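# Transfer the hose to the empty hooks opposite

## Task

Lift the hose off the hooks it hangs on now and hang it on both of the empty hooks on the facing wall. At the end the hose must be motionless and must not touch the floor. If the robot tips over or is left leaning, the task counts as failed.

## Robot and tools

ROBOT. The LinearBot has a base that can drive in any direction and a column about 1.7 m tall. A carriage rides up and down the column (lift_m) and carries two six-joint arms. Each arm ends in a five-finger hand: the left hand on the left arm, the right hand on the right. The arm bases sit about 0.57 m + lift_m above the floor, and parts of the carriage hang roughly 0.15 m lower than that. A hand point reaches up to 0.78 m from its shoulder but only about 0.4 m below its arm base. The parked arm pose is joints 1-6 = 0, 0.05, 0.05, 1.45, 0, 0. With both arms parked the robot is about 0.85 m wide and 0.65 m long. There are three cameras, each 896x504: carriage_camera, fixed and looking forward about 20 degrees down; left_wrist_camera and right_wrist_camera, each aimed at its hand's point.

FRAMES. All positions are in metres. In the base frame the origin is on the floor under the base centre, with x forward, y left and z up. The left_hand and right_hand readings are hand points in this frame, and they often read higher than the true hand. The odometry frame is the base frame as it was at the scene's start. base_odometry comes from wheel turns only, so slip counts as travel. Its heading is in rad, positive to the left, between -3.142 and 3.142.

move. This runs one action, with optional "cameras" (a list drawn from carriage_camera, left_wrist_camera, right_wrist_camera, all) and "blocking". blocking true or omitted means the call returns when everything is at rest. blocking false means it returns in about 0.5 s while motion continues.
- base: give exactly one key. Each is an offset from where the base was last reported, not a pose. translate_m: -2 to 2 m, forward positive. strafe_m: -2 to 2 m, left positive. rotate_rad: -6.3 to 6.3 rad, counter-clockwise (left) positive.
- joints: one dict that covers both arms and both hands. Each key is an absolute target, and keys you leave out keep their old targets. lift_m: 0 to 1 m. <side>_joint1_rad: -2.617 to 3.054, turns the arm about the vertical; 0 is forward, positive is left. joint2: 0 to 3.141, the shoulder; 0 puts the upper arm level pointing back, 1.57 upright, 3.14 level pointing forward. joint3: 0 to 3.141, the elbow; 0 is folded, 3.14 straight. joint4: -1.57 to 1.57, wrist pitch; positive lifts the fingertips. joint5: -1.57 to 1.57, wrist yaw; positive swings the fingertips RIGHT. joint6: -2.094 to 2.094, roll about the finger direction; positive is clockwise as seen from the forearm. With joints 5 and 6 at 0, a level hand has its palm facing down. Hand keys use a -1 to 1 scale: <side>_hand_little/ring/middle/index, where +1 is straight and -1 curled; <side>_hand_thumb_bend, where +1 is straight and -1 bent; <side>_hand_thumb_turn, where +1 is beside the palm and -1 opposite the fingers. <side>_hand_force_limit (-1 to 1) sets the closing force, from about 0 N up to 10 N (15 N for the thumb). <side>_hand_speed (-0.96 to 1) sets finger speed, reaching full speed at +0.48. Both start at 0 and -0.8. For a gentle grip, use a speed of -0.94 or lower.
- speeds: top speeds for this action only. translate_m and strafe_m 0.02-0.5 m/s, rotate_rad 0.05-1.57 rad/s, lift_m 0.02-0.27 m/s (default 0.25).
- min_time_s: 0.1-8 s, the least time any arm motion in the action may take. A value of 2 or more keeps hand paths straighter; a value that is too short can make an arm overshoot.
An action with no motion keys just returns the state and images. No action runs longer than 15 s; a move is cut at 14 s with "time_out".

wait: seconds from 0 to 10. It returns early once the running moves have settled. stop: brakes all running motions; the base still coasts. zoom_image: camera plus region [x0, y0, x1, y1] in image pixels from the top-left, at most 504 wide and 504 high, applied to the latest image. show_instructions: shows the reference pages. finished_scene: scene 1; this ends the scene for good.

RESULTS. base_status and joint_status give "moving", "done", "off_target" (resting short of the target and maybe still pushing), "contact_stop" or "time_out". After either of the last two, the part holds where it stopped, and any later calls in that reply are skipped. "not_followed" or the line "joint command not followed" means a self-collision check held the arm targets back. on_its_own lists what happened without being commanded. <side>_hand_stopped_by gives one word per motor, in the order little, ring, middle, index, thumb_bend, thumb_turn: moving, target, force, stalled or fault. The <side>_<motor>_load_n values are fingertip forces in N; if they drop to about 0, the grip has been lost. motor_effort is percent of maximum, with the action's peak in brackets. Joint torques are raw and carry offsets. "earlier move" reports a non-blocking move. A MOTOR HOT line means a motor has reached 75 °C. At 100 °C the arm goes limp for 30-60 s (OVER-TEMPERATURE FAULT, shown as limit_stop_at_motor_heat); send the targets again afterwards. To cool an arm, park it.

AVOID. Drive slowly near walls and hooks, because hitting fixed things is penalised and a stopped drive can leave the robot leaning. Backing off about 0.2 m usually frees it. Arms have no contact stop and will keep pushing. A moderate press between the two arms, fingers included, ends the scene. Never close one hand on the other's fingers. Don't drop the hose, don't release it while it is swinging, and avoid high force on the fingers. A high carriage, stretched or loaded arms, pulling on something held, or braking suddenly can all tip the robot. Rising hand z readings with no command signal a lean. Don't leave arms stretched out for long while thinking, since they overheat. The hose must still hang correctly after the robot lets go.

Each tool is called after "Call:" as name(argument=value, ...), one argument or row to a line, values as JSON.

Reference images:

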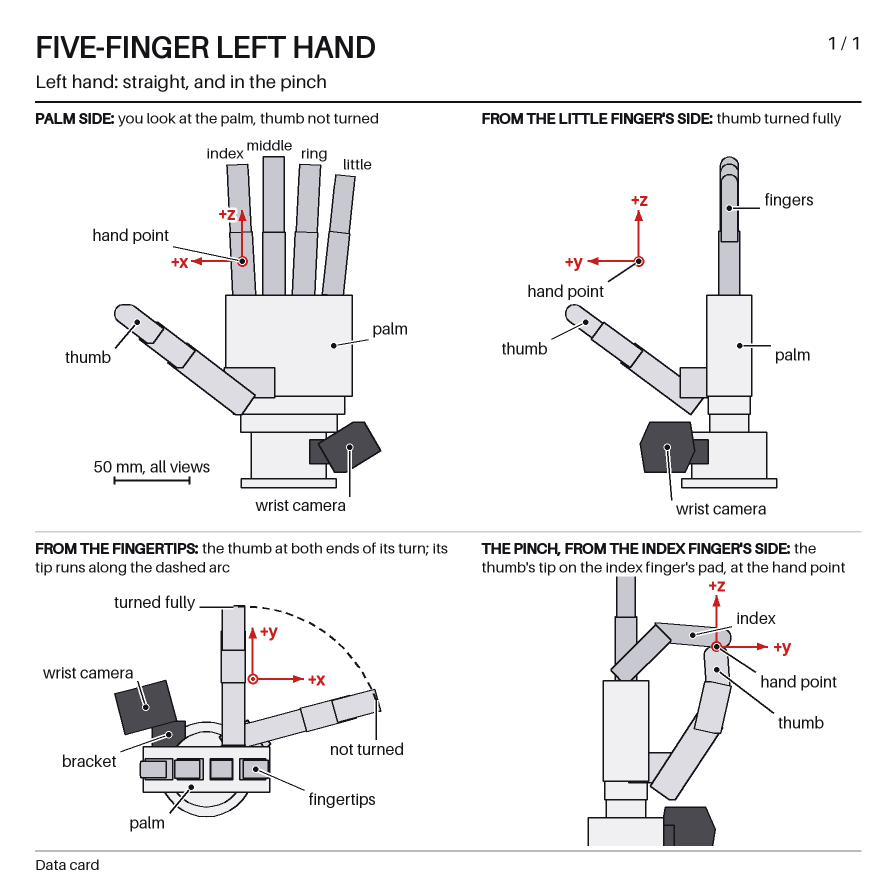

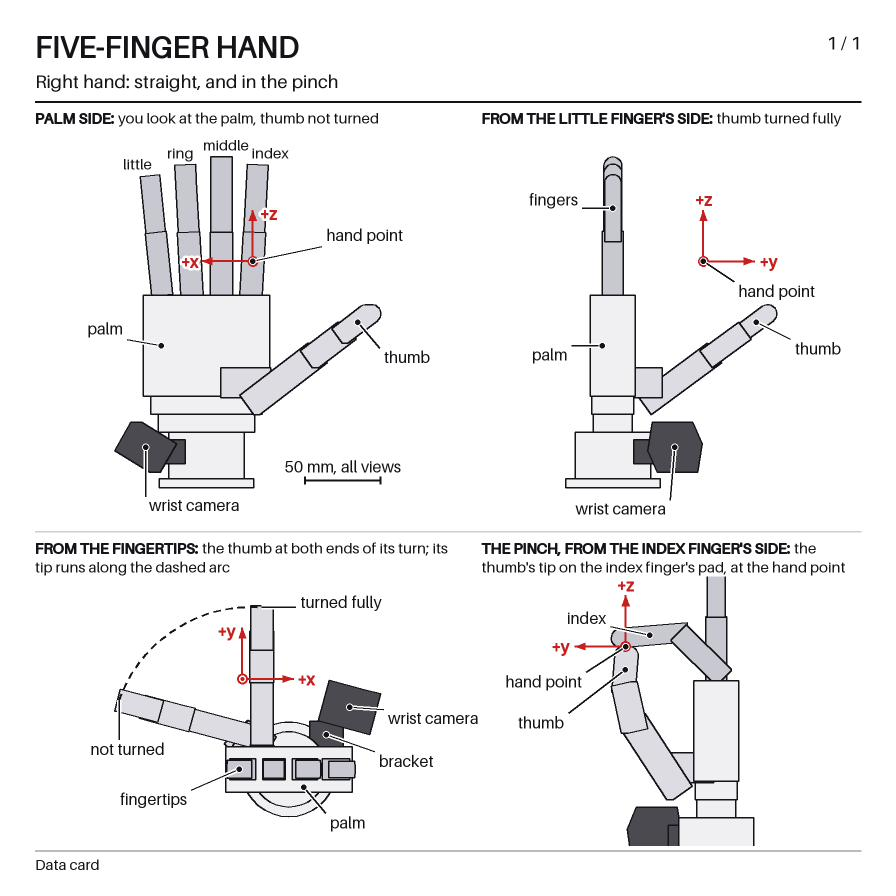

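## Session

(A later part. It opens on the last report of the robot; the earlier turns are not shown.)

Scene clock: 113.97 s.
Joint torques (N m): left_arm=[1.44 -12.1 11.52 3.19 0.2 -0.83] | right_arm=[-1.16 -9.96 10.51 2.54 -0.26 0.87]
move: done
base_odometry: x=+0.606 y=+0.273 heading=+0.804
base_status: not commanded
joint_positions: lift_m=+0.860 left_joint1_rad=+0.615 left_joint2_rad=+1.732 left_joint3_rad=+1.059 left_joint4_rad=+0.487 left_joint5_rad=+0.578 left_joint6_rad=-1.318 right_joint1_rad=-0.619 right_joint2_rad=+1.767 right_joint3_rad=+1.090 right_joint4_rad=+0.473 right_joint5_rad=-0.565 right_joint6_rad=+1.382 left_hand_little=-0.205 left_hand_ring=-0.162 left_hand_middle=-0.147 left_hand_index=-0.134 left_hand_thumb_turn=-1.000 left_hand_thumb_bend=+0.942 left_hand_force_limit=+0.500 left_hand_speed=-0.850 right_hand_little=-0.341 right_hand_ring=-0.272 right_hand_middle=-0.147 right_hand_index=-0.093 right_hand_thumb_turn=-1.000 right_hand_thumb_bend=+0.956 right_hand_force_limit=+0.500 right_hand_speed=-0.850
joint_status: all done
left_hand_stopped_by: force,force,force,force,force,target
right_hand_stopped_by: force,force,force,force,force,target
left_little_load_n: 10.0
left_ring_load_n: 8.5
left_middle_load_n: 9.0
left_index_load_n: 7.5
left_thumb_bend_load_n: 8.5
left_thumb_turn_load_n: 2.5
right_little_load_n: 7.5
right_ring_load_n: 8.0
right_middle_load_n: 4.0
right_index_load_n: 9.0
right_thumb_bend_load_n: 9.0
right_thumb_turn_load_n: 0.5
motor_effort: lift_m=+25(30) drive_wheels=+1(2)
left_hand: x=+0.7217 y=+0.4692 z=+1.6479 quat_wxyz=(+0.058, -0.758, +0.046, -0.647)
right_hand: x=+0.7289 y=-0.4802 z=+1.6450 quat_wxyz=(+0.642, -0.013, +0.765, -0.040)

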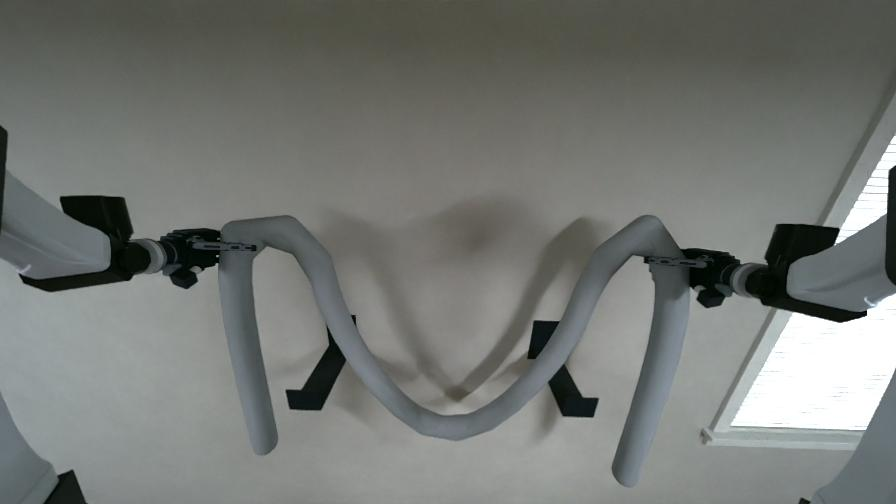

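Call:
move(
  joints={"lift_m": 0.98},
  speeds={"lift_m": 0.1},
  cameras=["carriage_camera"],
)

Call:
zoom_image(
  camera="carriage_camera",
  region=[450, 240, 700, 440],
)

Scene clock: 116.47 s.
Joint torques (N m): left_arm=[1.47 -12.29 11.52 3.21 0.21 -0.87] | right_arm=[-1.16 -9.99 10.39 2.54 -0.28 0.86]
move: done
base_odometry: x=+0.606 y=+0.273 heading=+0.804
base_status: not commanded
joint_positions: lift_m=+0.980 left_joint1_rad=+0.615 left_joint2_rad=+1.734 left_joint3_rad=+1.059 left_joint4_rad=+0.486 left_joint5_rad=+0.578 left_joint6_rad=-1.317 right_joint1_rad=-0.620 right_joint2_rad=+1.769 right_joint3_rad=+1.090 right_joint4_rad=+0.472 right_joint5_rad=-0.564 right_joint6_rad=+1.383 left_hand_little=-0.205 left_hand_ring=-0.162 left_hand_middle=-0.147 left_hand_index=-0.134 left_hand_thumb_turn=-1.000 left_hand_thumb_bend=+0.942 left_hand_force_limit=+0.500 left_hand_speed=-0.850 right_hand_little=-0.341 right_hand_ring=-0.272 right_hand_middle=-0.147 right_hand_index=-0.093 right_hand_thumb_turn=-1.000 right_hand_thumb_bend=+0.956 right_hand_force_limit=+0.500 right_hand_speed=-0.850
joint_status: all done
left_hand_stopped_by: force,force,force,force,force,target
right_hand_stopped_by: force,force,force,force,force,target
left_little_load_n: 10.0
left_ring_load_n: 9.0
left_middle_load_n: 8.5
left_index_load_n: 7.5
left_thumb_bend_load_n: 8.5
left_thumb_turn_load_n: 2.5
right_little_load_n: 7.5
right_ring_load_n: 8.0
right_middle_load_n: 3.5
right_index_load_n: 9.0
right_thumb_bend_load_n: 9.5
right_thumb_turn_load_n: 0.5
motor_effort: lift_m=+24(31) drive_wheels=+2(2)
left_hand: x=+0.7219 y=+0.4694 z=+1.7668 quat_wxyz=(+0.058, -0.759, +0.046, -0.647)
right_hand: x=+0.7291 y=-0.4809 z=+1.7640 quat_wxyz=(+0.641, -0.011, +0.766, -0.039)

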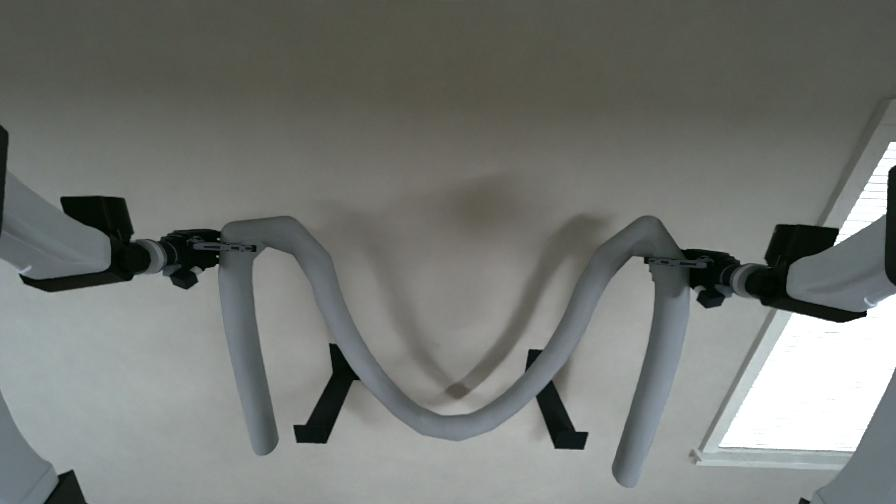

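Scaled by 2.016 from the camera's image (finer frame: 1280x720).

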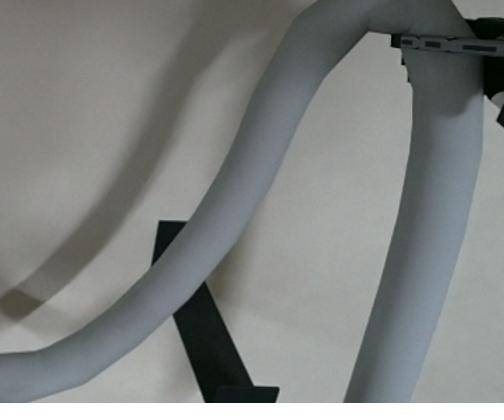

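Call:
move(
  base={"translate_m": -0.55},
  speeds={"translate_m": 0.15},
  cameras=["carriage_camera"],
)

Scene clock: 121.50 s.
Joint torques (N m): left_arm=[1.48 -12.23 11.45 3.22 0.21 -0.86] | right_arm=[-0.99 -10.11 10.59 2.54 -0.29 0.87]
move: done
base_odometry: x=+0.224 y=-0.123 heading=+0.804
base_status: done
joint_positions: lift_m=+0.980 left_joint1_rad=+0.615 left_joint2_rad=+1.734 left_joint3_rad=+1.059 left_joint4_rad=+0.485 left_joint5_rad=+0.578 left_joint6_rad=-1.317 right_joint1_rad=-0.621 right_joint2_rad=+1.769 right_joint3_rad=+1.090 right_joint4_rad=+0.469 right_joint5_rad=-0.563 right_joint6_rad=+1.383 left_hand_little=-0.205 left_hand_ring=-0.162 left_hand_middle=-0.147 left_hand_index=-0.134 left_hand_thumb_turn=-1.000 left_hand_thumb_bend=+0.942 left_hand_force_limit=+0.500 left_hand_speed=-0.850 right_hand_little=-0.341 right_hand_ring=-0.272 right_hand_middle=-0.147 right_hand_index=-0.093 right_hand_thumb_turn=-1.000 right_hand_thumb_bend=+0.956 right_hand_force_limit=+0.500 right_hand_speed=-0.850
joint_status: not commanded
left_hand_stopped_by: force,force,force,force,force,target
right_hand_stopped_by: force,force,force,force,force,target
left_little_load_n: 10.0
left_ring_load_n: 8.5
left_middle_load_n: 9.0
left_index_load_n: 7.5
left_thumb_bend_load_n: 8.5
left_thumb_turn_load_n: 2.5
right_little_load_n: 7.5
right_ring_load_n: 8.0
right_middle_load_n: 3.5
right_index_load_n: 9.0
right_thumb_bend_load_n: 9.0
right_thumb_turn_load_n: 0.5
motor_effort: lift_m=+24(25) drive_wheels=-1(9)
left_hand: x=+0.7218 y=+0.4696 z=+1.7665 quat_wxyz=(+0.058, -0.759, +0.046, -0.646)
right_hand: x=+0.7288 y=-0.4818 z=+1.7635 quat_wxyz=(+0.641, -0.010, +0.767, -0.039)

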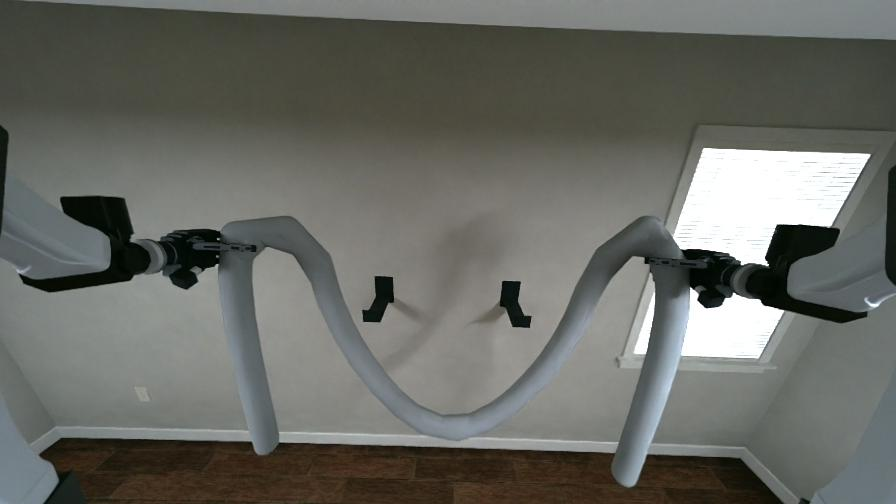

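Call:
move(
  base={"rotate_rad": -3.1416},
  joints={"lift_m": 0.65},
  speeds={"rotate_rad": 0.5, "lift_m": 0.1},
  cameras=["carriage_camera"],
)

Call:
zoom_image(
  camera="carriage_camera",
  region=[300, 120, 600, 300],
)

Scene clock: 129.20 s.
Joint torques (N m): left_arm=[1.2 -12.4 11.6 3.29 0.26 -0.86] | right_arm=[-0.36 -10.21 10.45 2.63 -0.34 0.84]
move: done
base_odometry: x=+0.225 y=-0.123 heading=-2.337
base_status: done
joint_positions: lift_m=+0.650 left_joint1_rad=+0.618 left_joint2_rad=+1.736 left_joint3_rad=+1.059 left_joint4_rad=+0.479 left_joint5_rad=+0.574 left_joint6_rad=-1.316 right_joint1_rad=-0.628 right_joint2_rad=+1.771 right_joint3_rad=+1.090 right_joint4_rad=+0.462 right_joint5_rad=-0.554 right_joint6_rad=+1.385 left_hand_little=-0.205 left_hand_ring=-0.162 left_hand_middle=-0.147 left_hand_index=-0.134 left_hand_thumb_turn=-1.000 left_hand_thumb_bend=+0.942 left_hand_force_limit=+0.500 left_hand_speed=-0.850 right_hand_little=-0.341 right_hand_ring=-0.272 right_hand_middle=-0.147 right_hand_index=-0.093 right_hand_thumb_turn=-1.000 right_hand_thumb_bend=+0.956 right_hand_force_limit=+0.500 right_hand_speed=-0.850
joint_status: all done
left_hand_stopped_by: force,force,force,force,force,target
right_hand_stopped_by: force,force,force,force,force,target
left_little_load_n: 9.5
left_ring_load_n: 9.0
left_middle_load_n: 8.5
left_index_load_n: 7.5
left_thumb_bend_load_n: 8.5
left_thumb_turn_load_n: 2.5
right_little_load_n: 7.0
right_ring_load_n: 7.5
right_middle_load_n: 4.0
right_index_load_n: 9.0
right_thumb_bend_load_n: 9.5
right_thumb_turn_load_n: 0.5
motor_effort: lift_m=+27(28) drive_wheels=+2(9)
left_hand: x=+0.7216 y=+0.4716 z=+1.4341 quat_wxyz=(+0.058, -0.762, +0.043, -0.644)
right_hand: x=+0.7281 y=-0.4870 z=+1.4307 quat_wxyz=(+0.637, -0.003, +0.770, -0.042)

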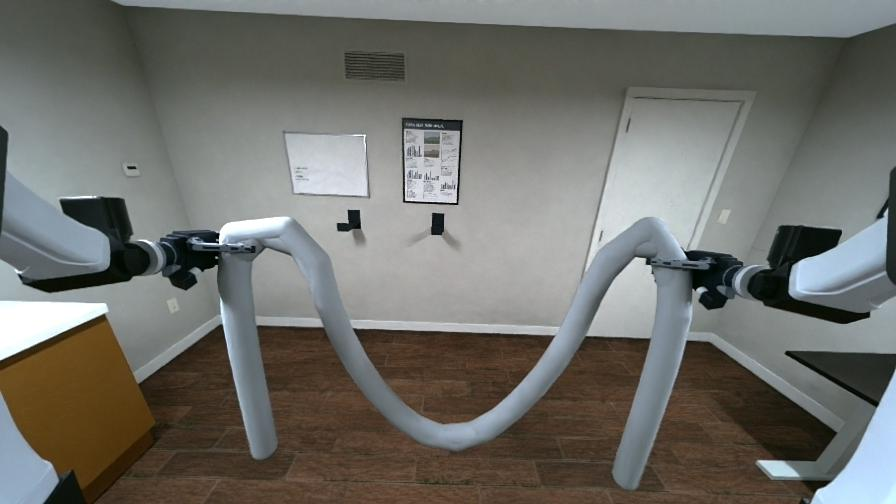

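Scaled by 1.680 from the camera's image (finer frame: 1280x720).

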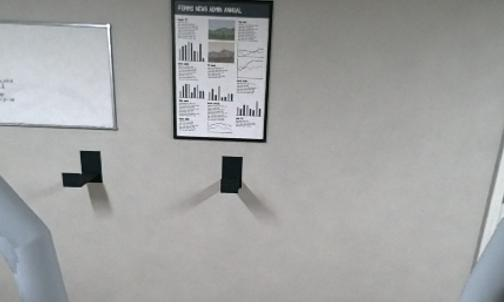

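Call:
move(
  base={"strafe_m": 0.444},
  joints={"lift_m": 0.8},
  speeds={"strafe_m": 0.15, "lift_m": 0.08},
)

Call:
move(
  base={"translate_m": 0.75},
  speeds={"translate_m": 0.15},
  cameras=["carriage_camera"],
)

Call:
zoom_image(
  camera="carriage_camera",
  region=[300, 180, 600, 400],
)

Scene clock: 134.17 s.
Joint torques (N m): left_arm=[1.22 -12.42 11.52 3.25 0.26 -0.87] | right_arm=[-0.36 -10.4 10.51 2.56 -0.35 0.83]
move: done
base_odometry: x=+0.544 y=-0.431 heading=-2.338
base_status: done
joint_positions: lift_m=+0.800 left_joint1_rad=+0.618 left_joint2_rad=+1.736 left_joint3_rad=+1.059 left_joint4_rad=+0.483 left_joint5_rad=+0.574 left_joint6_rad=-1.315 right_joint1_rad=-0.627 right_joint2_rad=+1.771 right_joint3_rad=+1.090 right_joint4_rad=+0.468 right_joint5_rad=-0.558 right_joint6_rad=+1.385 left_hand_little=-0.205 left_hand_ring=-0.162 left_hand_middle=-0.147 left_hand_index=-0.134 left_hand_thumb_turn=-1.000 left_hand_thumb_bend=+0.942 left_hand_force_limit=+0.500 left_hand_speed=-0.850 right_hand_little=-0.341 right_hand_ring=-0.272 right_hand_middle=-0.147 right_hand_index=-0.093 right_hand_thumb_turn=-1.000 right_hand_thumb_bend=+0.956 right_hand_force_limit=+0.500 right_hand_speed=-0.850
joint_status: all done
left_hand_stopped_by: force,force,force,force,force,target
right_hand_stopped_by: force,force,force,force,force,target
left_little_load_n: 10.0
left_ring_load_n: 9.0
left_middle_load_n: 8.5
left_index_load_n: 7.5
left_thumb_bend_load_n: 8.5
left_thumb_turn_load_n: 2.5
right_little_load_n: 7.5
right_ring_load_n: 7.5
right_middle_load_n: 3.5
right_index_load_n: 9.0
right_thumb_bend_load_n: 9.5
right_thumb_turn_load_n: 1.0
motor_effort: lift_m=+25(31) drive_wheels=-3(9)
left_hand: x=+0.7217 y=+0.4718 z=+1.5851 quat_wxyz=(+0.060, -0.761, +0.044, -0.645)
right_hand: x=+0.7284 y=-0.4857 z=+1.5822 quat_wxyz=(+0.639, -0.005, +0.768, -0.042)
pictures: none

Scene clock: 140.07 s.
Joint torques (N m): left_arm=[1.2 -12.34 11.55 3.25 0.26 -0.87] | right_arm=[-0.46 -10.26 10.48 2.58 -0.34 0.85]
move: done
base_odometry: x=+0.024 y=-0.971 heading=-2.337
base_status: done
joint_positions: lift_m=+0.800 left_joint1_rad=+0.618 left_joint2_rad=+1.736 left_joint3_rad=+1.059 left_joint4_rad=+0.483 left_joint5_rad=+0.574 left_joint6_rad=-1.315 right_joint1_rad=-0.626 right_joint2_rad=+1.771 right_joint3_rad=+1.090 right_joint4_rad=+0.467 right_joint5_rad=-0.558 right_joint6_rad=+1.385 left_hand_little=-0.205 left_hand_ring=-0.162 left_hand_middle=-0.147 left_hand_index=-0.134 left_hand_thumb_turn=-1.000 left_hand_thumb_bend=+0.942 left_hand_force_limit=+0.500 left_hand_speed=-0.850 right_hand_little=-0.341 right_hand_ring=-0.272 right_hand_middle=-0.147 right_hand_index=-0.093 right_hand_thumb_turn=-1.000 right_hand_thumb_bend=+0.956 right_hand_force_limit=+0.500 right_hand_speed=-0.850
joint_status: not commanded
left_hand_stopped_by: force,force,force,force,force,target
right_hand_stopped_by: force,force,force,force,force,target
left_little_load_n: 10.0
left_ring_load_n: 9.0
left_middle_load_n: 9.0
left_index_load_n: 7.5
left_thumb_bend_load_n: 8.5
left_thumb_turn_load_n: 2.0
right_little_load_n: 7.0
right_ring_load_n: 8.0
right_middle_load_n: 3.5
right_index_load_n: 9.5
right_thumb_bend_load_n: 9.5
right_thumb_turn_load_n: 0.5
motor_effort: lift_m=+25(25) drive_wheels=-3(8)
left_hand: x=+0.7217 y=+0.4717 z=+1.5850 quat_wxyz=(+0.060, -0.761, +0.044, -0.645)
right_hand: x=+0.7284 y=-0.4854 z=+1.5819 quat_wxyz=(+0.639, -0.005, +0.768, -0.041)

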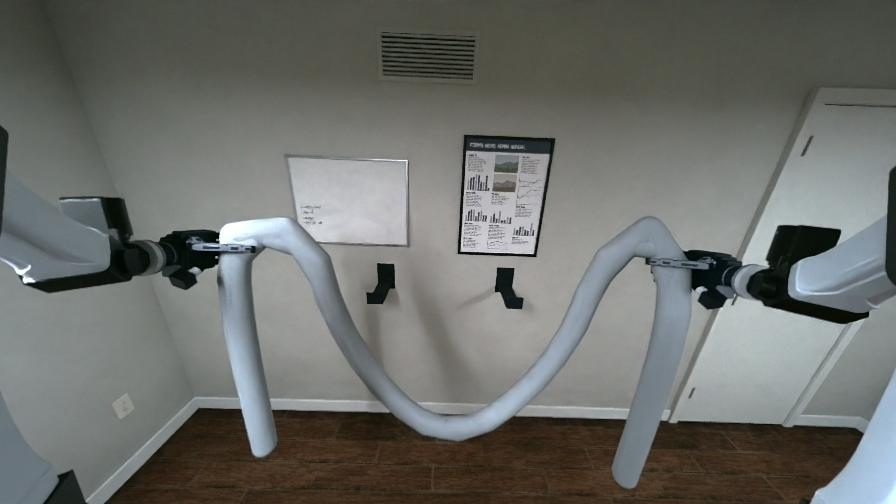

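Scaled by 1.680 from the camera's image (finer frame: 1280x720).

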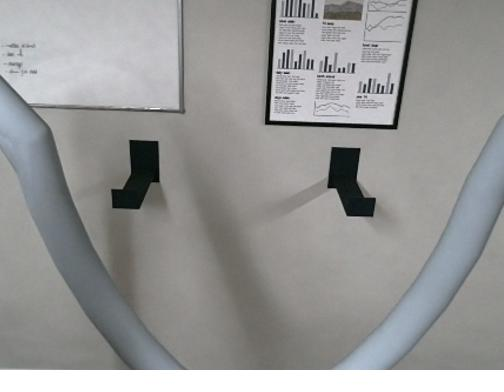

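Call:
zoom_image(
  camera="carriage_camera",
  region=[340, 240, 440, 320],
)

Call:
zoom_image(
  camera="carriage_camera",
  region=[460, 240, 560, 320],
)

Call:
zoom_image(
  camera="carriage_camera",
  region=[160, 360, 300, 460],
)

Call:
zoom_image(
  camera="carriage_camera",
  region=[756, 380, 896, 480],
)

Scaled by 5.040 from the camera's image (finer frame: 1280x720).

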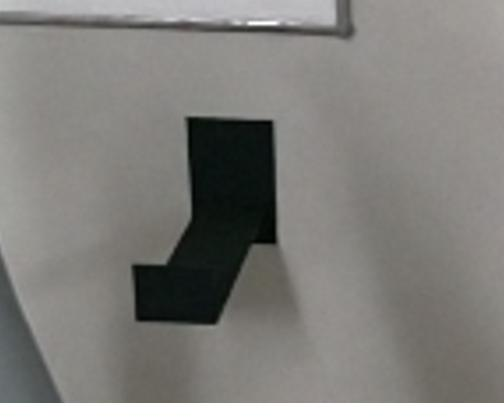

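Scaled by 5.040 from the camera's image (finer frame: 1280x720).

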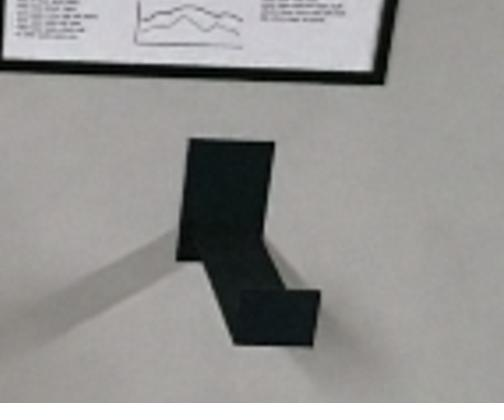

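Scaled by 3.600 from the camera's image (finer frame: 1280x720).

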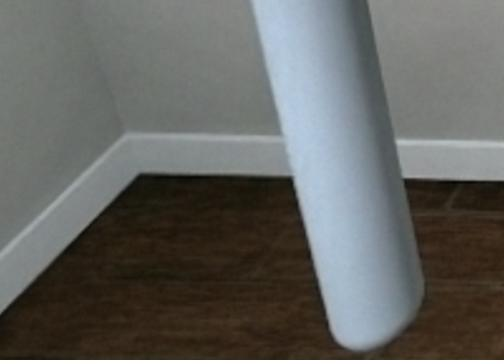

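Scaled by 3.600 from the camera's image (finer frame: 1280x720).

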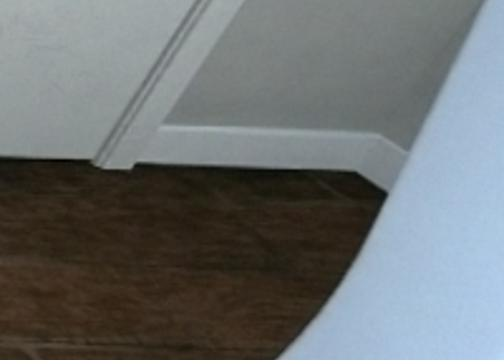

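Call:
move(
  base={"strafe_m": 0.012},
  speeds={"strafe_m": 0.1},
)

Call:
move(
  base={"translate_m": 0.33},
  speeds={"translate_m": 0.12},
  cameras=["carriage_camera"],
)

Call:
zoom_image(
  camera="carriage_camera",
  region=[300, 260, 440, 360],
)

Call:
zoom_image(
  camera="carriage_camera",
  region=[460, 260, 600, 360],
)

Call:
move(
  joints={"lift_m": 0.6},
  speeds={"lift_m": 0.12},
  cameras=["carriage_camera"],
)

Call:
zoom_image(
  camera="carriage_camera",
  region=[300, 200, 440, 300],
)

Call:
zoom_image(
  camera="carriage_camera",
  region=[460, 200, 600, 300],
)

Scene clock: 142.03 s.
Joint torques (N m): left_arm=[1.18 -12.34 11.52 3.26 0.24 -0.87] | right_arm=[-0.53 -10.26 10.47 2.58 -0.32 0.84]
move: done
base_odometry: x=+0.033 y=-0.980 heading=-2.338
base_status: done
joint_positions: lift_m=+0.800 left_joint1_rad=+0.618 left_joint2_rad=+1.736 left_joint3_rad=+1.059 left_joint4_rad=+0.483 left_joint5_rad=+0.574 left_joint6_rad=-1.315 right_joint1_rad=-0.626 right_joint2_rad=+1.771 right_joint3_rad=+1.090 right_joint4_rad=+0.466 right_joint5_rad=-0.558 right_joint6_rad=+1.385 left_hand_little=-0.205 left_hand_ring=-0.162 left_hand_middle=-0.147 left_hand_index=-0.134 left_hand_thumb_turn=-1.000 left_hand_thumb_bend=+0.942 left_hand_force_limit=+0.500 left_hand_speed=-0.850 right_hand_little=-0.341 right_hand_ring=-0.272 right_hand_middle=-0.147 right_hand_index=-0.093 right_hand_thumb_turn=-1.000 right_hand_thumb_bend=+0.956 right_hand_force_limit=+0.500 right_hand_speed=-0.850
joint_status: not commanded
left_hand_stopped_by: force,force,force,force,force,target
right_hand_stopped_by: force,force,force,force,force,target
left_little_load_n: 9.5
left_ring_load_n: 9.0
left_middle_load_n: 9.0
left_index_load_n: 7.5
left_thumb_bend_load_n: 8.5
left_thumb_turn_load_n: 2.0
right_little_load_n: 7.0
right_ring_load_n: 8.0
right_middle_load_n: 3.5
right_index_load_n: 9.0
right_thumb_bend_load_n: 9.5
right_thumb_turn_load_n: 1.0
motor_effort: lift_m=+25(25) drive_wheels=+2(5)
left_hand: x=+0.7217 y=+0.4717 z=+1.5850 quat_wxyz=(+0.060, -0.761, +0.044, -0.645)
right_hand: x=+0.7284 y=-0.4852 z=+1.5818 quat_wxyz=(+0.639, -0.005, +0.768, -0.041)
pictures: none

Scene clock: 145.57 s.
Joint torques (N m): left_arm=[1.2 -12.38 11.51 3.25 0.26 -0.89] | right_arm=[-0.49 -10.25 10.52 2.57 -0.34 0.83]
move: done
base_odometry: x=-0.196 y=-1.218 heading=-2.337
base_status: done
joint_positions: lift_m=+0.800 left_joint1_rad=+0.618 left_joint2_rad=+1.736 left_joint3_rad=+1.059 left_joint4_rad=+0.482 left_joint5_rad=+0.574 left_joint6_rad=-1.315 right_joint1_rad=-0.626 right_joint2_rad=+1.771 right_joint3_rad=+1.090 right_joint4_rad=+0.466 right_joint5_rad=-0.558 right_joint6_rad=+1.385 left_hand_little=-0.205 left_hand_ring=-0.162 left_hand_middle=-0.147 left_hand_index=-0.134 left_hand_thumb_turn=-1.000 left_hand_thumb_bend=+0.942 left_hand_force_limit=+0.500 left_hand_speed=-0.850 right_hand_little=-0.341 right_hand_ring=-0.272 right_hand_middle=-0.147 right_hand_index=-0.093 right_hand_thumb_turn=-1.000 right_hand_thumb_bend=+0.956 right_hand_force_limit=+0.500 right_hand_speed=-0.850
joint_status: not commanded
left_hand_stopped_by: force,force,force,force,force,target
right_hand_stopped_by: force,force,force,force,force,target
left_little_load_n: 10.0
left_ring_load_n: 9.0
left_middle_load_n: 9.0
left_index_load_n: 7.5
left_thumb_bend_load_n: 8.5
left_thumb_turn_load_n: 2.5
right_little_load_n: 7.5
right_ring_load_n: 8.0
right_middle_load_n: 4.0
right_index_load_n: 9.5
right_thumb_bend_load_n: 9.0
right_thumb_turn_load_n: 1.0
motor_effort: lift_m=+25(25) drive_wheels=-3(8)
left_hand: x=+0.7217 y=+0.4717 z=+1.5849 quat_wxyz=(+0.060, -0.761, +0.044, -0.645)
right_hand: x=+0.7284 y=-0.4852 z=+1.5817 quat_wxyz=(+0.639, -0.005, +0.768, -0.041)

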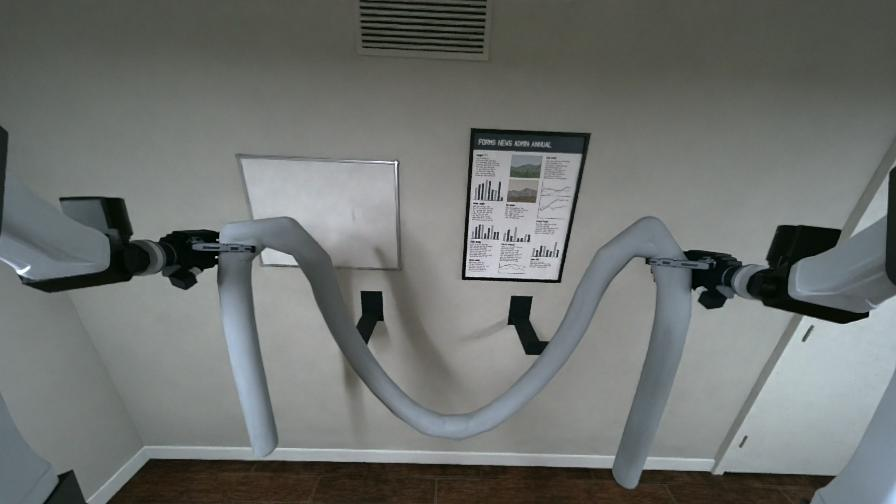

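Scaled by 3.600 from the camera's image (finer frame: 1280x720).

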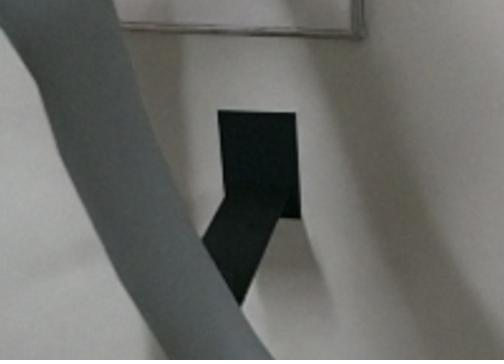

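Scaled by 3.600 from the camera's image (finer frame: 1280x720).

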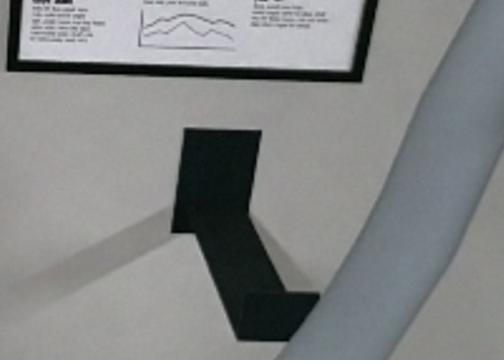

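Scene clock: 147.67 s.
Joint torques (N m): left_arm=[1.22 -12.46 11.4 3.28 0.26 -0.89] | right_arm=[-0.61 -10.3 10.48 2.63 -0.34 0.82]
move: done
base_odometry: x=-0.196 y=-1.218 heading=-2.337
base_status: not commanded
joint_positions: lift_m=+0.600 left_joint1_rad=+0.618 left_joint2_rad=+1.737 left_joint3_rad=+1.059 left_joint4_rad=+0.477 left_joint5_rad=+0.574 left_joint6_rad=-1.314 right_joint1_rad=-0.626 right_joint2_rad=+1.771 right_joint3_rad=+1.090 right_joint4_rad=+0.460 right_joint5_rad=-0.558 right_joint6_rad=+1.386 left_hand_little=-0.205 left_hand_ring=-0.162 left_hand_middle=-0.147 left_hand_index=-0.134 left_hand_thumb_turn=-1.000 left_hand_thumb_bend=+0.942 left_hand_force_limit=+0.500 left_hand_speed=-0.850 right_hand_little=-0.341 right_hand_ring=-0.272 right_hand_middle=-0.147 right_hand_index=-0.093 right_hand_thumb_turn=-1.000 right_hand_thumb_bend=+0.956 right_hand_force_limit=+0.500 right_hand_speed=-0.850
joint_status: all done
left_hand_stopped_by: force,force,force,force,force,target
right_hand_stopped_by: force,force,force,force,force,target
left_little_load_n: 10.0
left_ring_load_n: 9.0
left_middle_load_n: 9.0
left_index_load_n: 7.5
left_thumb_bend_load_n: 8.0
left_thumb_turn_load_n: 2.0
right_little_load_n: 7.0
right_ring_load_n: 8.0
right_middle_load_n: 3.5
right_index_load_n: 9.0
right_thumb_bend_load_n: 9.5
right_thumb_turn_load_n: 0.5
motor_effort: lift_m=+26(27) drive_wheels=-2(3)
left_hand: x=+0.7216 y=+0.4716 z=+1.3833 quat_wxyz=(+0.058, -0.763, +0.043, -0.643)
right_hand: x=+0.7284 y=-0.4851 z=+1.3803 quat_wxyz=(+0.637, -0.004, +0.770, -0.039)

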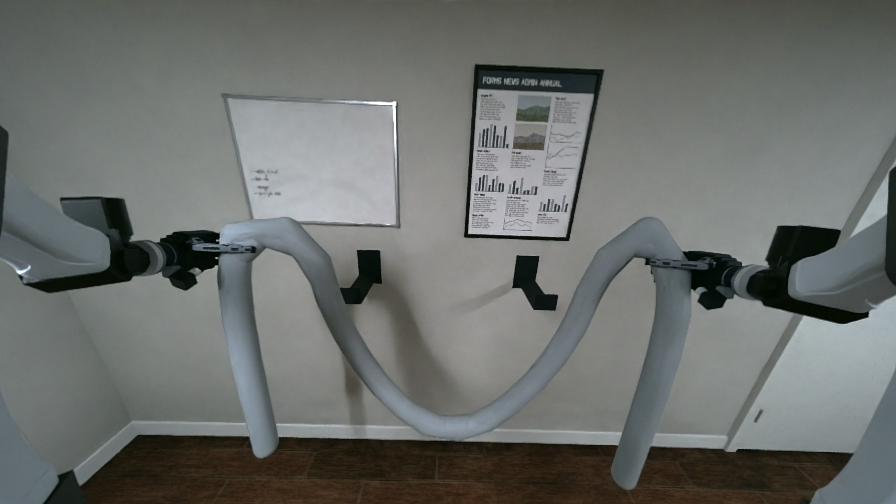

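Scaled by 3.600 from the camera's image (finer frame: 1280x720).

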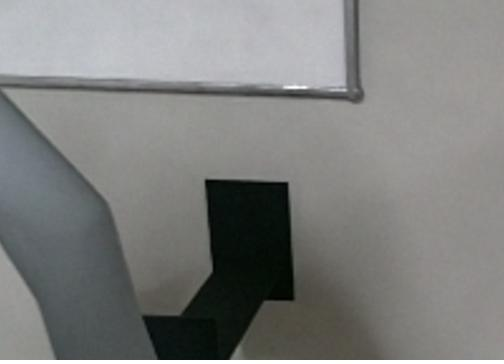

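Scaled by 3.600 from the camera's image (finer frame: 1280x720).

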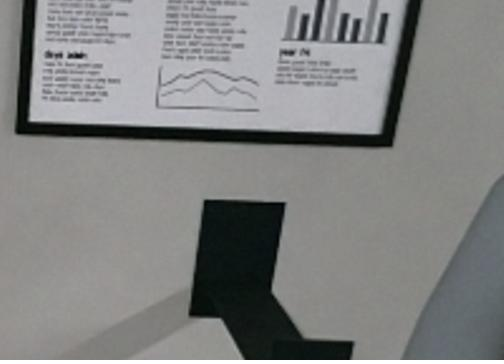

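Call:
move(
  joints={"lift_m": 0.83, "right_joint1_rad": -0.615, "right_joint5_rad": -0.56},
  speeds={"lift_m": 0.1},
)

Call:
move(
  base={"translate_m": 0.322},
  speeds={"translate_m": 0.1},
  cameras=["all"],
)

Call:
zoom_image(
  camera="carriage_camera",
  region=[200, 260, 450, 440],
)

Call:
zoom_image(
  camera="carriage_camera",
  region=[450, 260, 700, 440],
)

Scene clock: 151.70 s.
Joint torques (N m): left_arm=[1.2 -12.55 11.52 3.21 0.26 -0.9] | right_arm=[-0.14 -10.22 10.44 2.55 -0.28 0.82]
move: done
base_odometry: x=-0.196 y=-1.218 heading=-2.337
base_status: not commanded
joint_positions: lift_m=+0.830 left_joint1_rad=+0.618 left_joint2_rad=+1.738 left_joint3_rad=+1.059 left_joint4_rad=+0.486 left_joint5_rad=+0.574 left_joint6_rad=-1.314 right_joint1_rad=-0.615 right_joint2_rad=+1.772 right_joint3_rad=+1.090 right_joint4_rad=+0.470 right_joint5_rad=-0.554 right_joint6_rad=+1.386 left_hand_little=-0.205 left_hand_ring=-0.162 left_hand_middle=-0.147 left_hand_index=-0.134 left_hand_thumb_turn=-1.000 left_hand_thumb_bend=+0.942 left_hand_force_limit=+0.500 left_hand_speed=-0.850 right_hand_little=-0.341 right_hand_ring=-0.272 right_hand_middle=-0.147 right_hand_index=-0.093 right_hand_thumb_turn=-1.000 right_hand_thumb_bend=+0.956 right_hand_force_limit=+0.500 right_hand_speed=-0.850
joint_status: all done
left_hand_stopped_by: force,force,force,force,force,target
right_hand_stopped_by: force,force,force,force,force,target
left_little_load_n: 9.5
left_ring_load_n: 8.5
left_middle_load_n: 9.0
left_index_load_n: 7.5
left_thumb_bend_load_n: 8.5
left_thumb_turn_load_n: 2.0
right_little_load_n: 7.0
right_ring_load_n: 7.5
right_middle_load_n: 3.5
right_index_load_n: 9.0
right_thumb_bend_load_n: 9.5
right_thumb_turn_load_n: 1.0
motor_effort: lift_m=+25(31) drive_wheels=+2(2)
left_hand: x=+0.7219 y=+0.4718 z=+1.6147 quat_wxyz=(+0.060, -0.761, +0.044, -0.645)
right_hand: x=+0.7306 y=-0.4809 z=+1.6119 quat_wxyz=(+0.639, -0.008, +0.768, -0.039)
pictures: none

Scene clock: 155.63 s.
Joint torques (N m): left_arm=[1.16 -12.6 11.49 3.21 0.25 -0.88] | right_arm=[-0.23 -10.41 10.48 2.6 -0.28 0.82]
move: done
base_odometry: x=-0.419 y=-1.450 heading=-2.337
base_status: done
joint_positions: lift_m=+0.830 left_joint1_rad=+0.618 left_joint2_rad=+1.738 left_joint3_rad=+1.059 left_joint4_rad=+0.484 left_joint5_rad=+0.574 left_joint6_rad=-1.314 right_joint1_rad=-0.614 right_joint2_rad=+1.772 right_joint3_rad=+1.090 right_joint4_rad=+0.466 right_joint5_rad=-0.554 right_joint6_rad=+1.386 left_hand_little=-0.205 left_hand_ring=-0.162 left_hand_middle=-0.147 left_hand_index=-0.134 left_hand_thumb_turn=-1.000 left_hand_thumb_bend=+0.942 left_hand_force_limit=+0.500 left_hand_speed=-0.850 right_hand_little=-0.341 right_hand_ring=-0.272 right_hand_middle=-0.147 right_hand_index=-0.093 right_hand_thumb_turn=-1.000 right_hand_thumb_bend=+0.956 right_hand_force_limit=+0.500 right_hand_speed=-0.850
joint_status: not commanded
left_hand_stopped_by: force,force,force,force,force,target
right_hand_stopped_by: force,force,force,force,force,target
left_little_load_n: 10.0
left_ring_load_n: 9.0
left_middle_load_n: 9.0
left_index_load_n: 7.5
left_thumb_bend_load_n: 8.0
left_thumb_turn_load_n: 2.0
right_little_load_n: 7.0
right_ring_load_n: 8.0
right_middle_load_n: 3.5
right_index_load_n: 9.0
right_thumb_bend_load_n: 9.0
right_thumb_turn_load_n: 1.0
motor_effort: lift_m=+25(25) drive_wheels=-2(10)
left_hand: x=+0.7219 y=+0.4718 z=+1.6144 quat_wxyz=(+0.060, -0.761, +0.044, -0.644)
right_hand: x=+0.7307 y=-0.4802 z=+1.6112 quat_wxyz=(+0.638, -0.008, +0.769, -0.038)
pictures: carriage_camera, left_wrist_camera, right_wrist_camera

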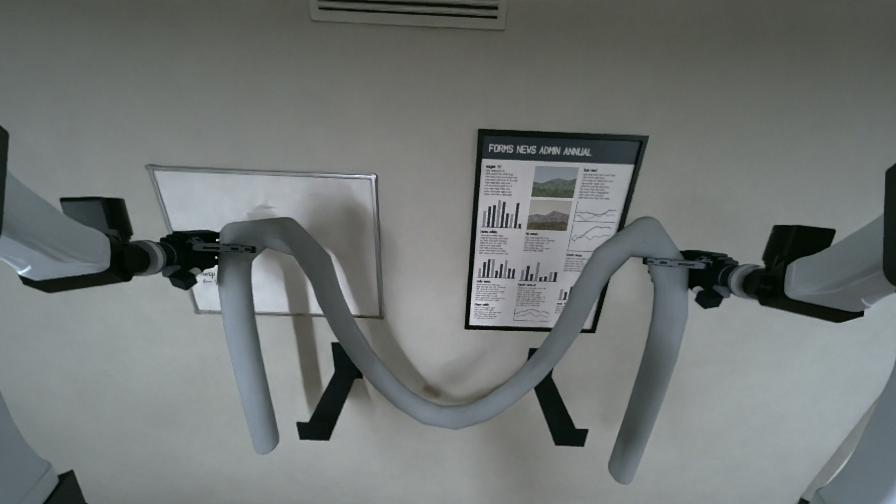

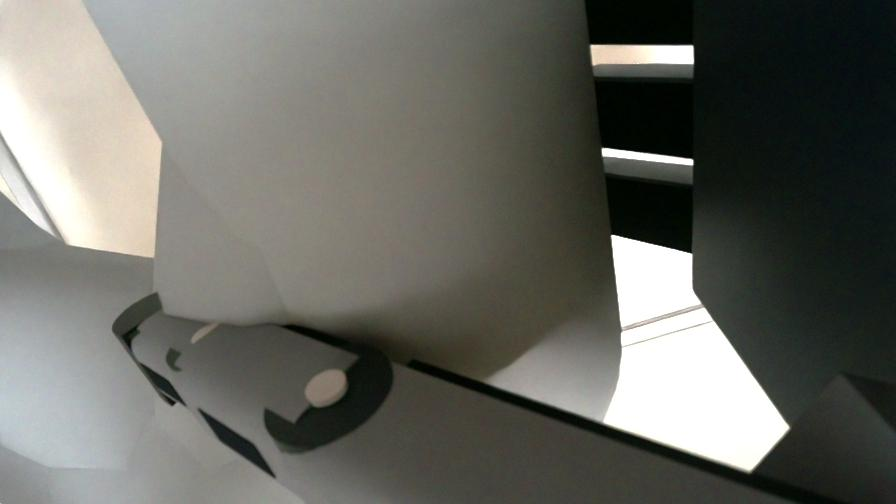

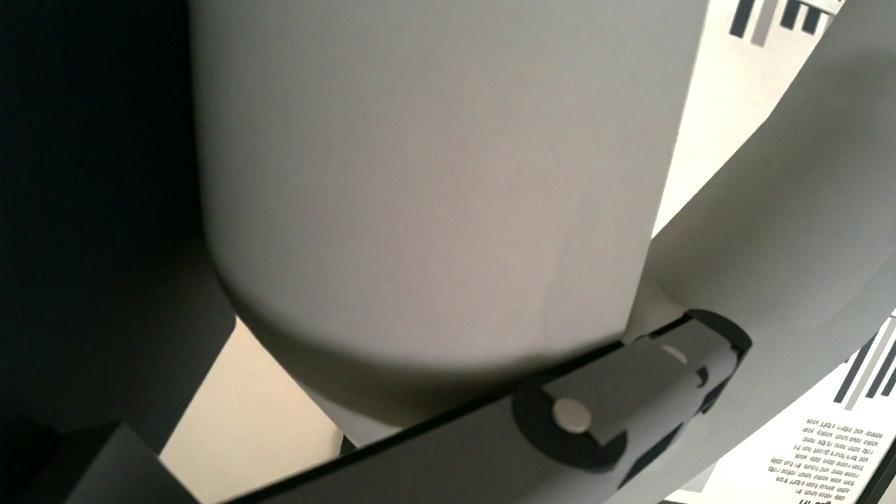

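Scaled by 2.016 from the camera's image (finer frame: 1280x720).

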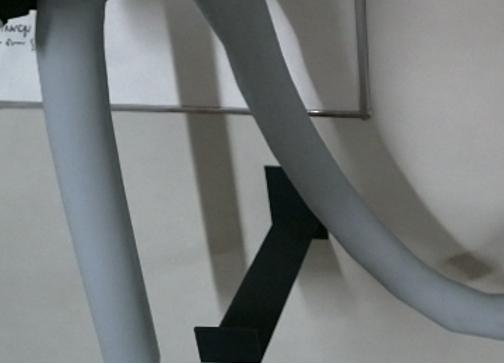

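Scaled by 2.016 from the camera's image (finer frame: 1280x720).

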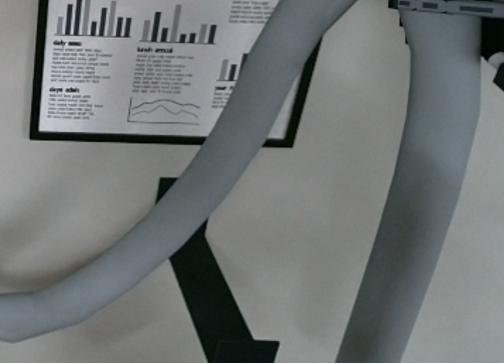

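Call:
move(
  joints={"lift_m": 0.6},
  speeds={"lift_m": 0.08},
  cameras=["carriage_camera"],
)

Call:
zoom_image(
  camera="carriage_camera",
  region=[200, 180, 450, 360],
)

Call:
zoom_image(
  camera="carriage_camera",
  region=[450, 180, 700, 360],
)

Scene clock: 159.30 s.
Joint torques (N m): left_arm=[1.2 -12.51 11.48 3.29 0.26 -0.87] | right_arm=[-0.29 -10.4 10.44 2.63 -0.29 0.82]
move: done
base_odometry: x=-0.419 y=-1.450 heading=-2.337
base_status: not commanded
joint_positions: lift_m=+0.600 left_joint1_rad=+0.618 left_joint2_rad=+1.738 left_joint3_rad=+1.059 left_joint4_rad=+0.479 left_joint5_rad=+0.574 left_joint6_rad=-1.314 right_joint1_rad=-0.614 right_joint2_rad=+1.772 right_joint3_rad=+1.090 right_joint4_rad=+0.461 right_joint5_rad=-0.554 right_joint6_rad=+1.387 left_hand_little=-0.205 left_hand_ring=-0.162 left_hand_middle=-0.147 left_hand_index=-0.134 left_hand_thumb_turn=-1.000 left_hand_thumb_bend=+0.942 left_hand_force_limit=+0.500 left_hand_speed=-0.850 right_hand_little=-0.341 right_hand_ring=-0.272 right_hand_middle=-0.147 right_hand_index=-0.093 right_hand_thumb_turn=-1.000 right_hand_thumb_bend=+0.956 right_hand_force_limit=+0.500 right_hand_speed=-0.850
joint_status: all done
left_hand_stopped_by: force,force,force,force,force,target
right_hand_stopped_by: force,force,force,force,force,target
left_little_load_n: 10.0
left_ring_load_n: 9.0
left_middle_load_n: 8.5
left_index_load_n: 7.5
left_thumb_bend_load_n: 8.5
left_thumb_turn_load_n: 2.5
right_little_load_n: 7.5
right_ring_load_n: 8.0
right_middle_load_n: 4.0
right_index_load_n: 9.0
right_thumb_bend_load_n: 9.5
right_thumb_turn_load_n: 0.5
motor_effort: lift_m=+26(27) drive_wheels=-2(2)
left_hand: x=+0.7218 y=+0.4717 z=+1.3832 quat_wxyz=(+0.059, -0.762, +0.043, -0.643)
right_hand: x=+0.7306 y=-0.4802 z=+1.3800 quat_wxyz=(+0.637, -0.007, +0.770, -0.037)

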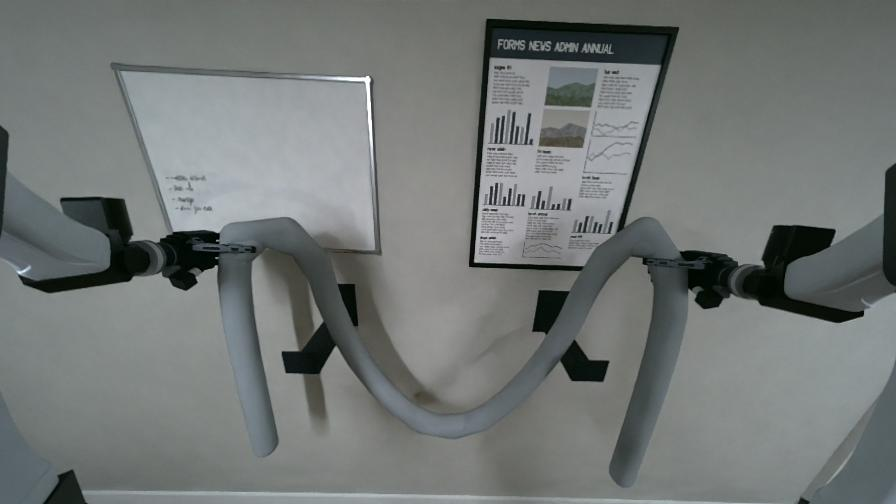

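Scaled by 2.016 from the camera's image (finer frame: 1280x720).

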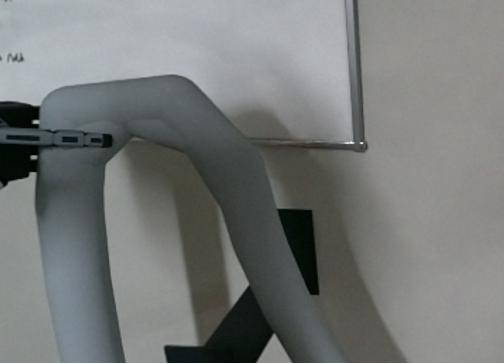

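Scaled by 2.016 from the camera's image (finer frame: 1280x720).

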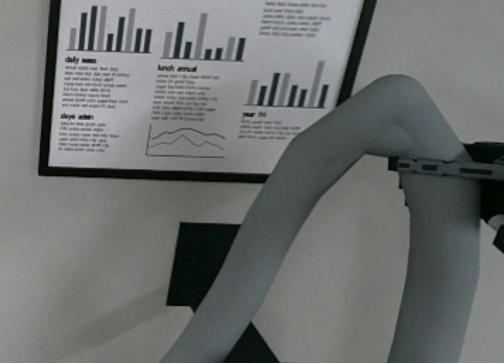

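Call:
move(
  joints={"lift_m": 0.52},
  speeds={"lift_m": 0.06},
  cameras=["carriage_camera"],
)

Call:
zoom_image(
  camera="carriage_camera",
  region=[200, 180, 450, 360],
)

Call:
zoom_image(
  camera="carriage_camera",
  region=[450, 180, 700, 360],
)

Scene clock: 161.27 s.
Joint torques (N m): left_arm=[1.2 -12.59 11.49 3.29 0.26 -0.89] | right_arm=[-0.32 -10.36 10.54 2.61 -0.29 0.83]
move: done
base_odometry: x=-0.419 y=-1.450 heading=-2.337
base_status: not commanded
joint_positions: lift_m=+0.520 left_joint1_rad=+0.618 left_joint2_rad=+1.738 left_joint3_rad=+1.059 left_joint4_rad=+0.479 left_joint5_rad=+0.574 left_joint6_rad=-1.314 right_joint1_rad=-0.612 right_joint2_rad=+1.772 right_joint3_rad=+1.090 right_joint4_rad=+0.465 right_joint5_rad=-0.554 right_joint6_rad=+1.387 left_hand_little=-0.205 left_hand_ring=-0.162 left_hand_middle=-0.147 left_hand_index=-0.134 left_hand_thumb_turn=-1.000 left_hand_thumb_bend=+0.942 left_hand_force_limit=+0.500 left_hand_speed=-0.850 right_hand_little=-0.341 right_hand_ring=-0.272 right_hand_middle=-0.147 right_hand_index=-0.093 right_hand_thumb_turn=-1.000 right_hand_thumb_bend=+0.956 right_hand_force_limit=+0.500 right_hand_speed=-0.850
joint_status: all done
left_hand_stopped_by: force,force,force,force,force,target
right_hand_stopped_by: force,force,force,force,force,target
left_little_load_n: 10.0
left_ring_load_n: 9.0
left_middle_load_n: 8.5
left_index_load_n: 8.0
left_thumb_bend_load_n: 8.5
left_thumb_turn_load_n: 2.5
right_little_load_n: 7.5
right_ring_load_n: 8.0
right_middle_load_n: 3.5
right_index_load_n: 9.0
right_thumb_bend_load_n: 9.5
right_thumb_turn_load_n: 1.0
motor_effort: lift_m=+26(26) drive_wheels=-2(2)
left_hand: x=+0.7218 y=+0.4717 z=+1.3032 quat_wxyz=(+0.059, -0.762, +0.043, -0.643)
right_hand: x=+0.7310 y=-0.4792 z=+1.3009 quat_wxyz=(+0.638, -0.008, +0.769, -0.037)

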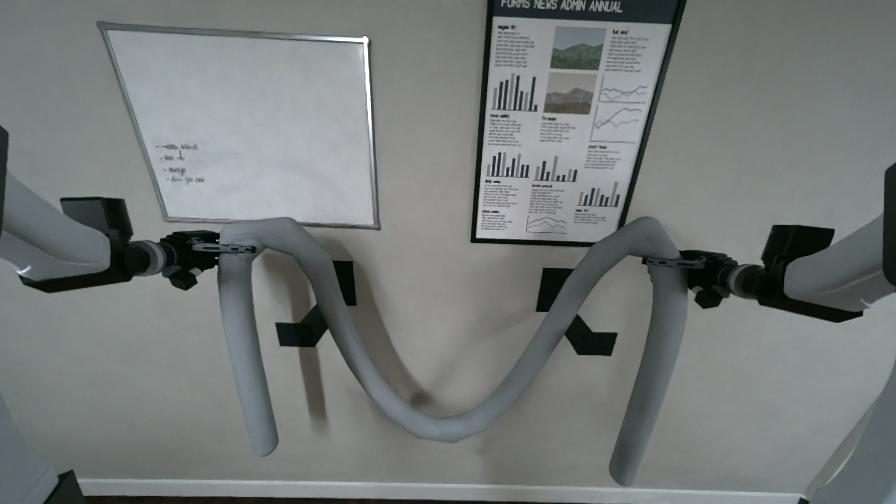

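Scaled by 2.016 from the camera's image (finer frame: 1280x720).

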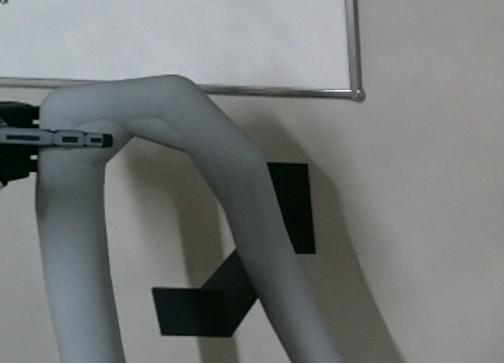

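Scaled by 2.016 from the camera's image (finer frame: 1280x720).

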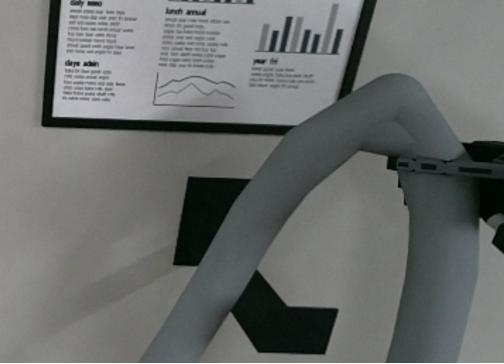

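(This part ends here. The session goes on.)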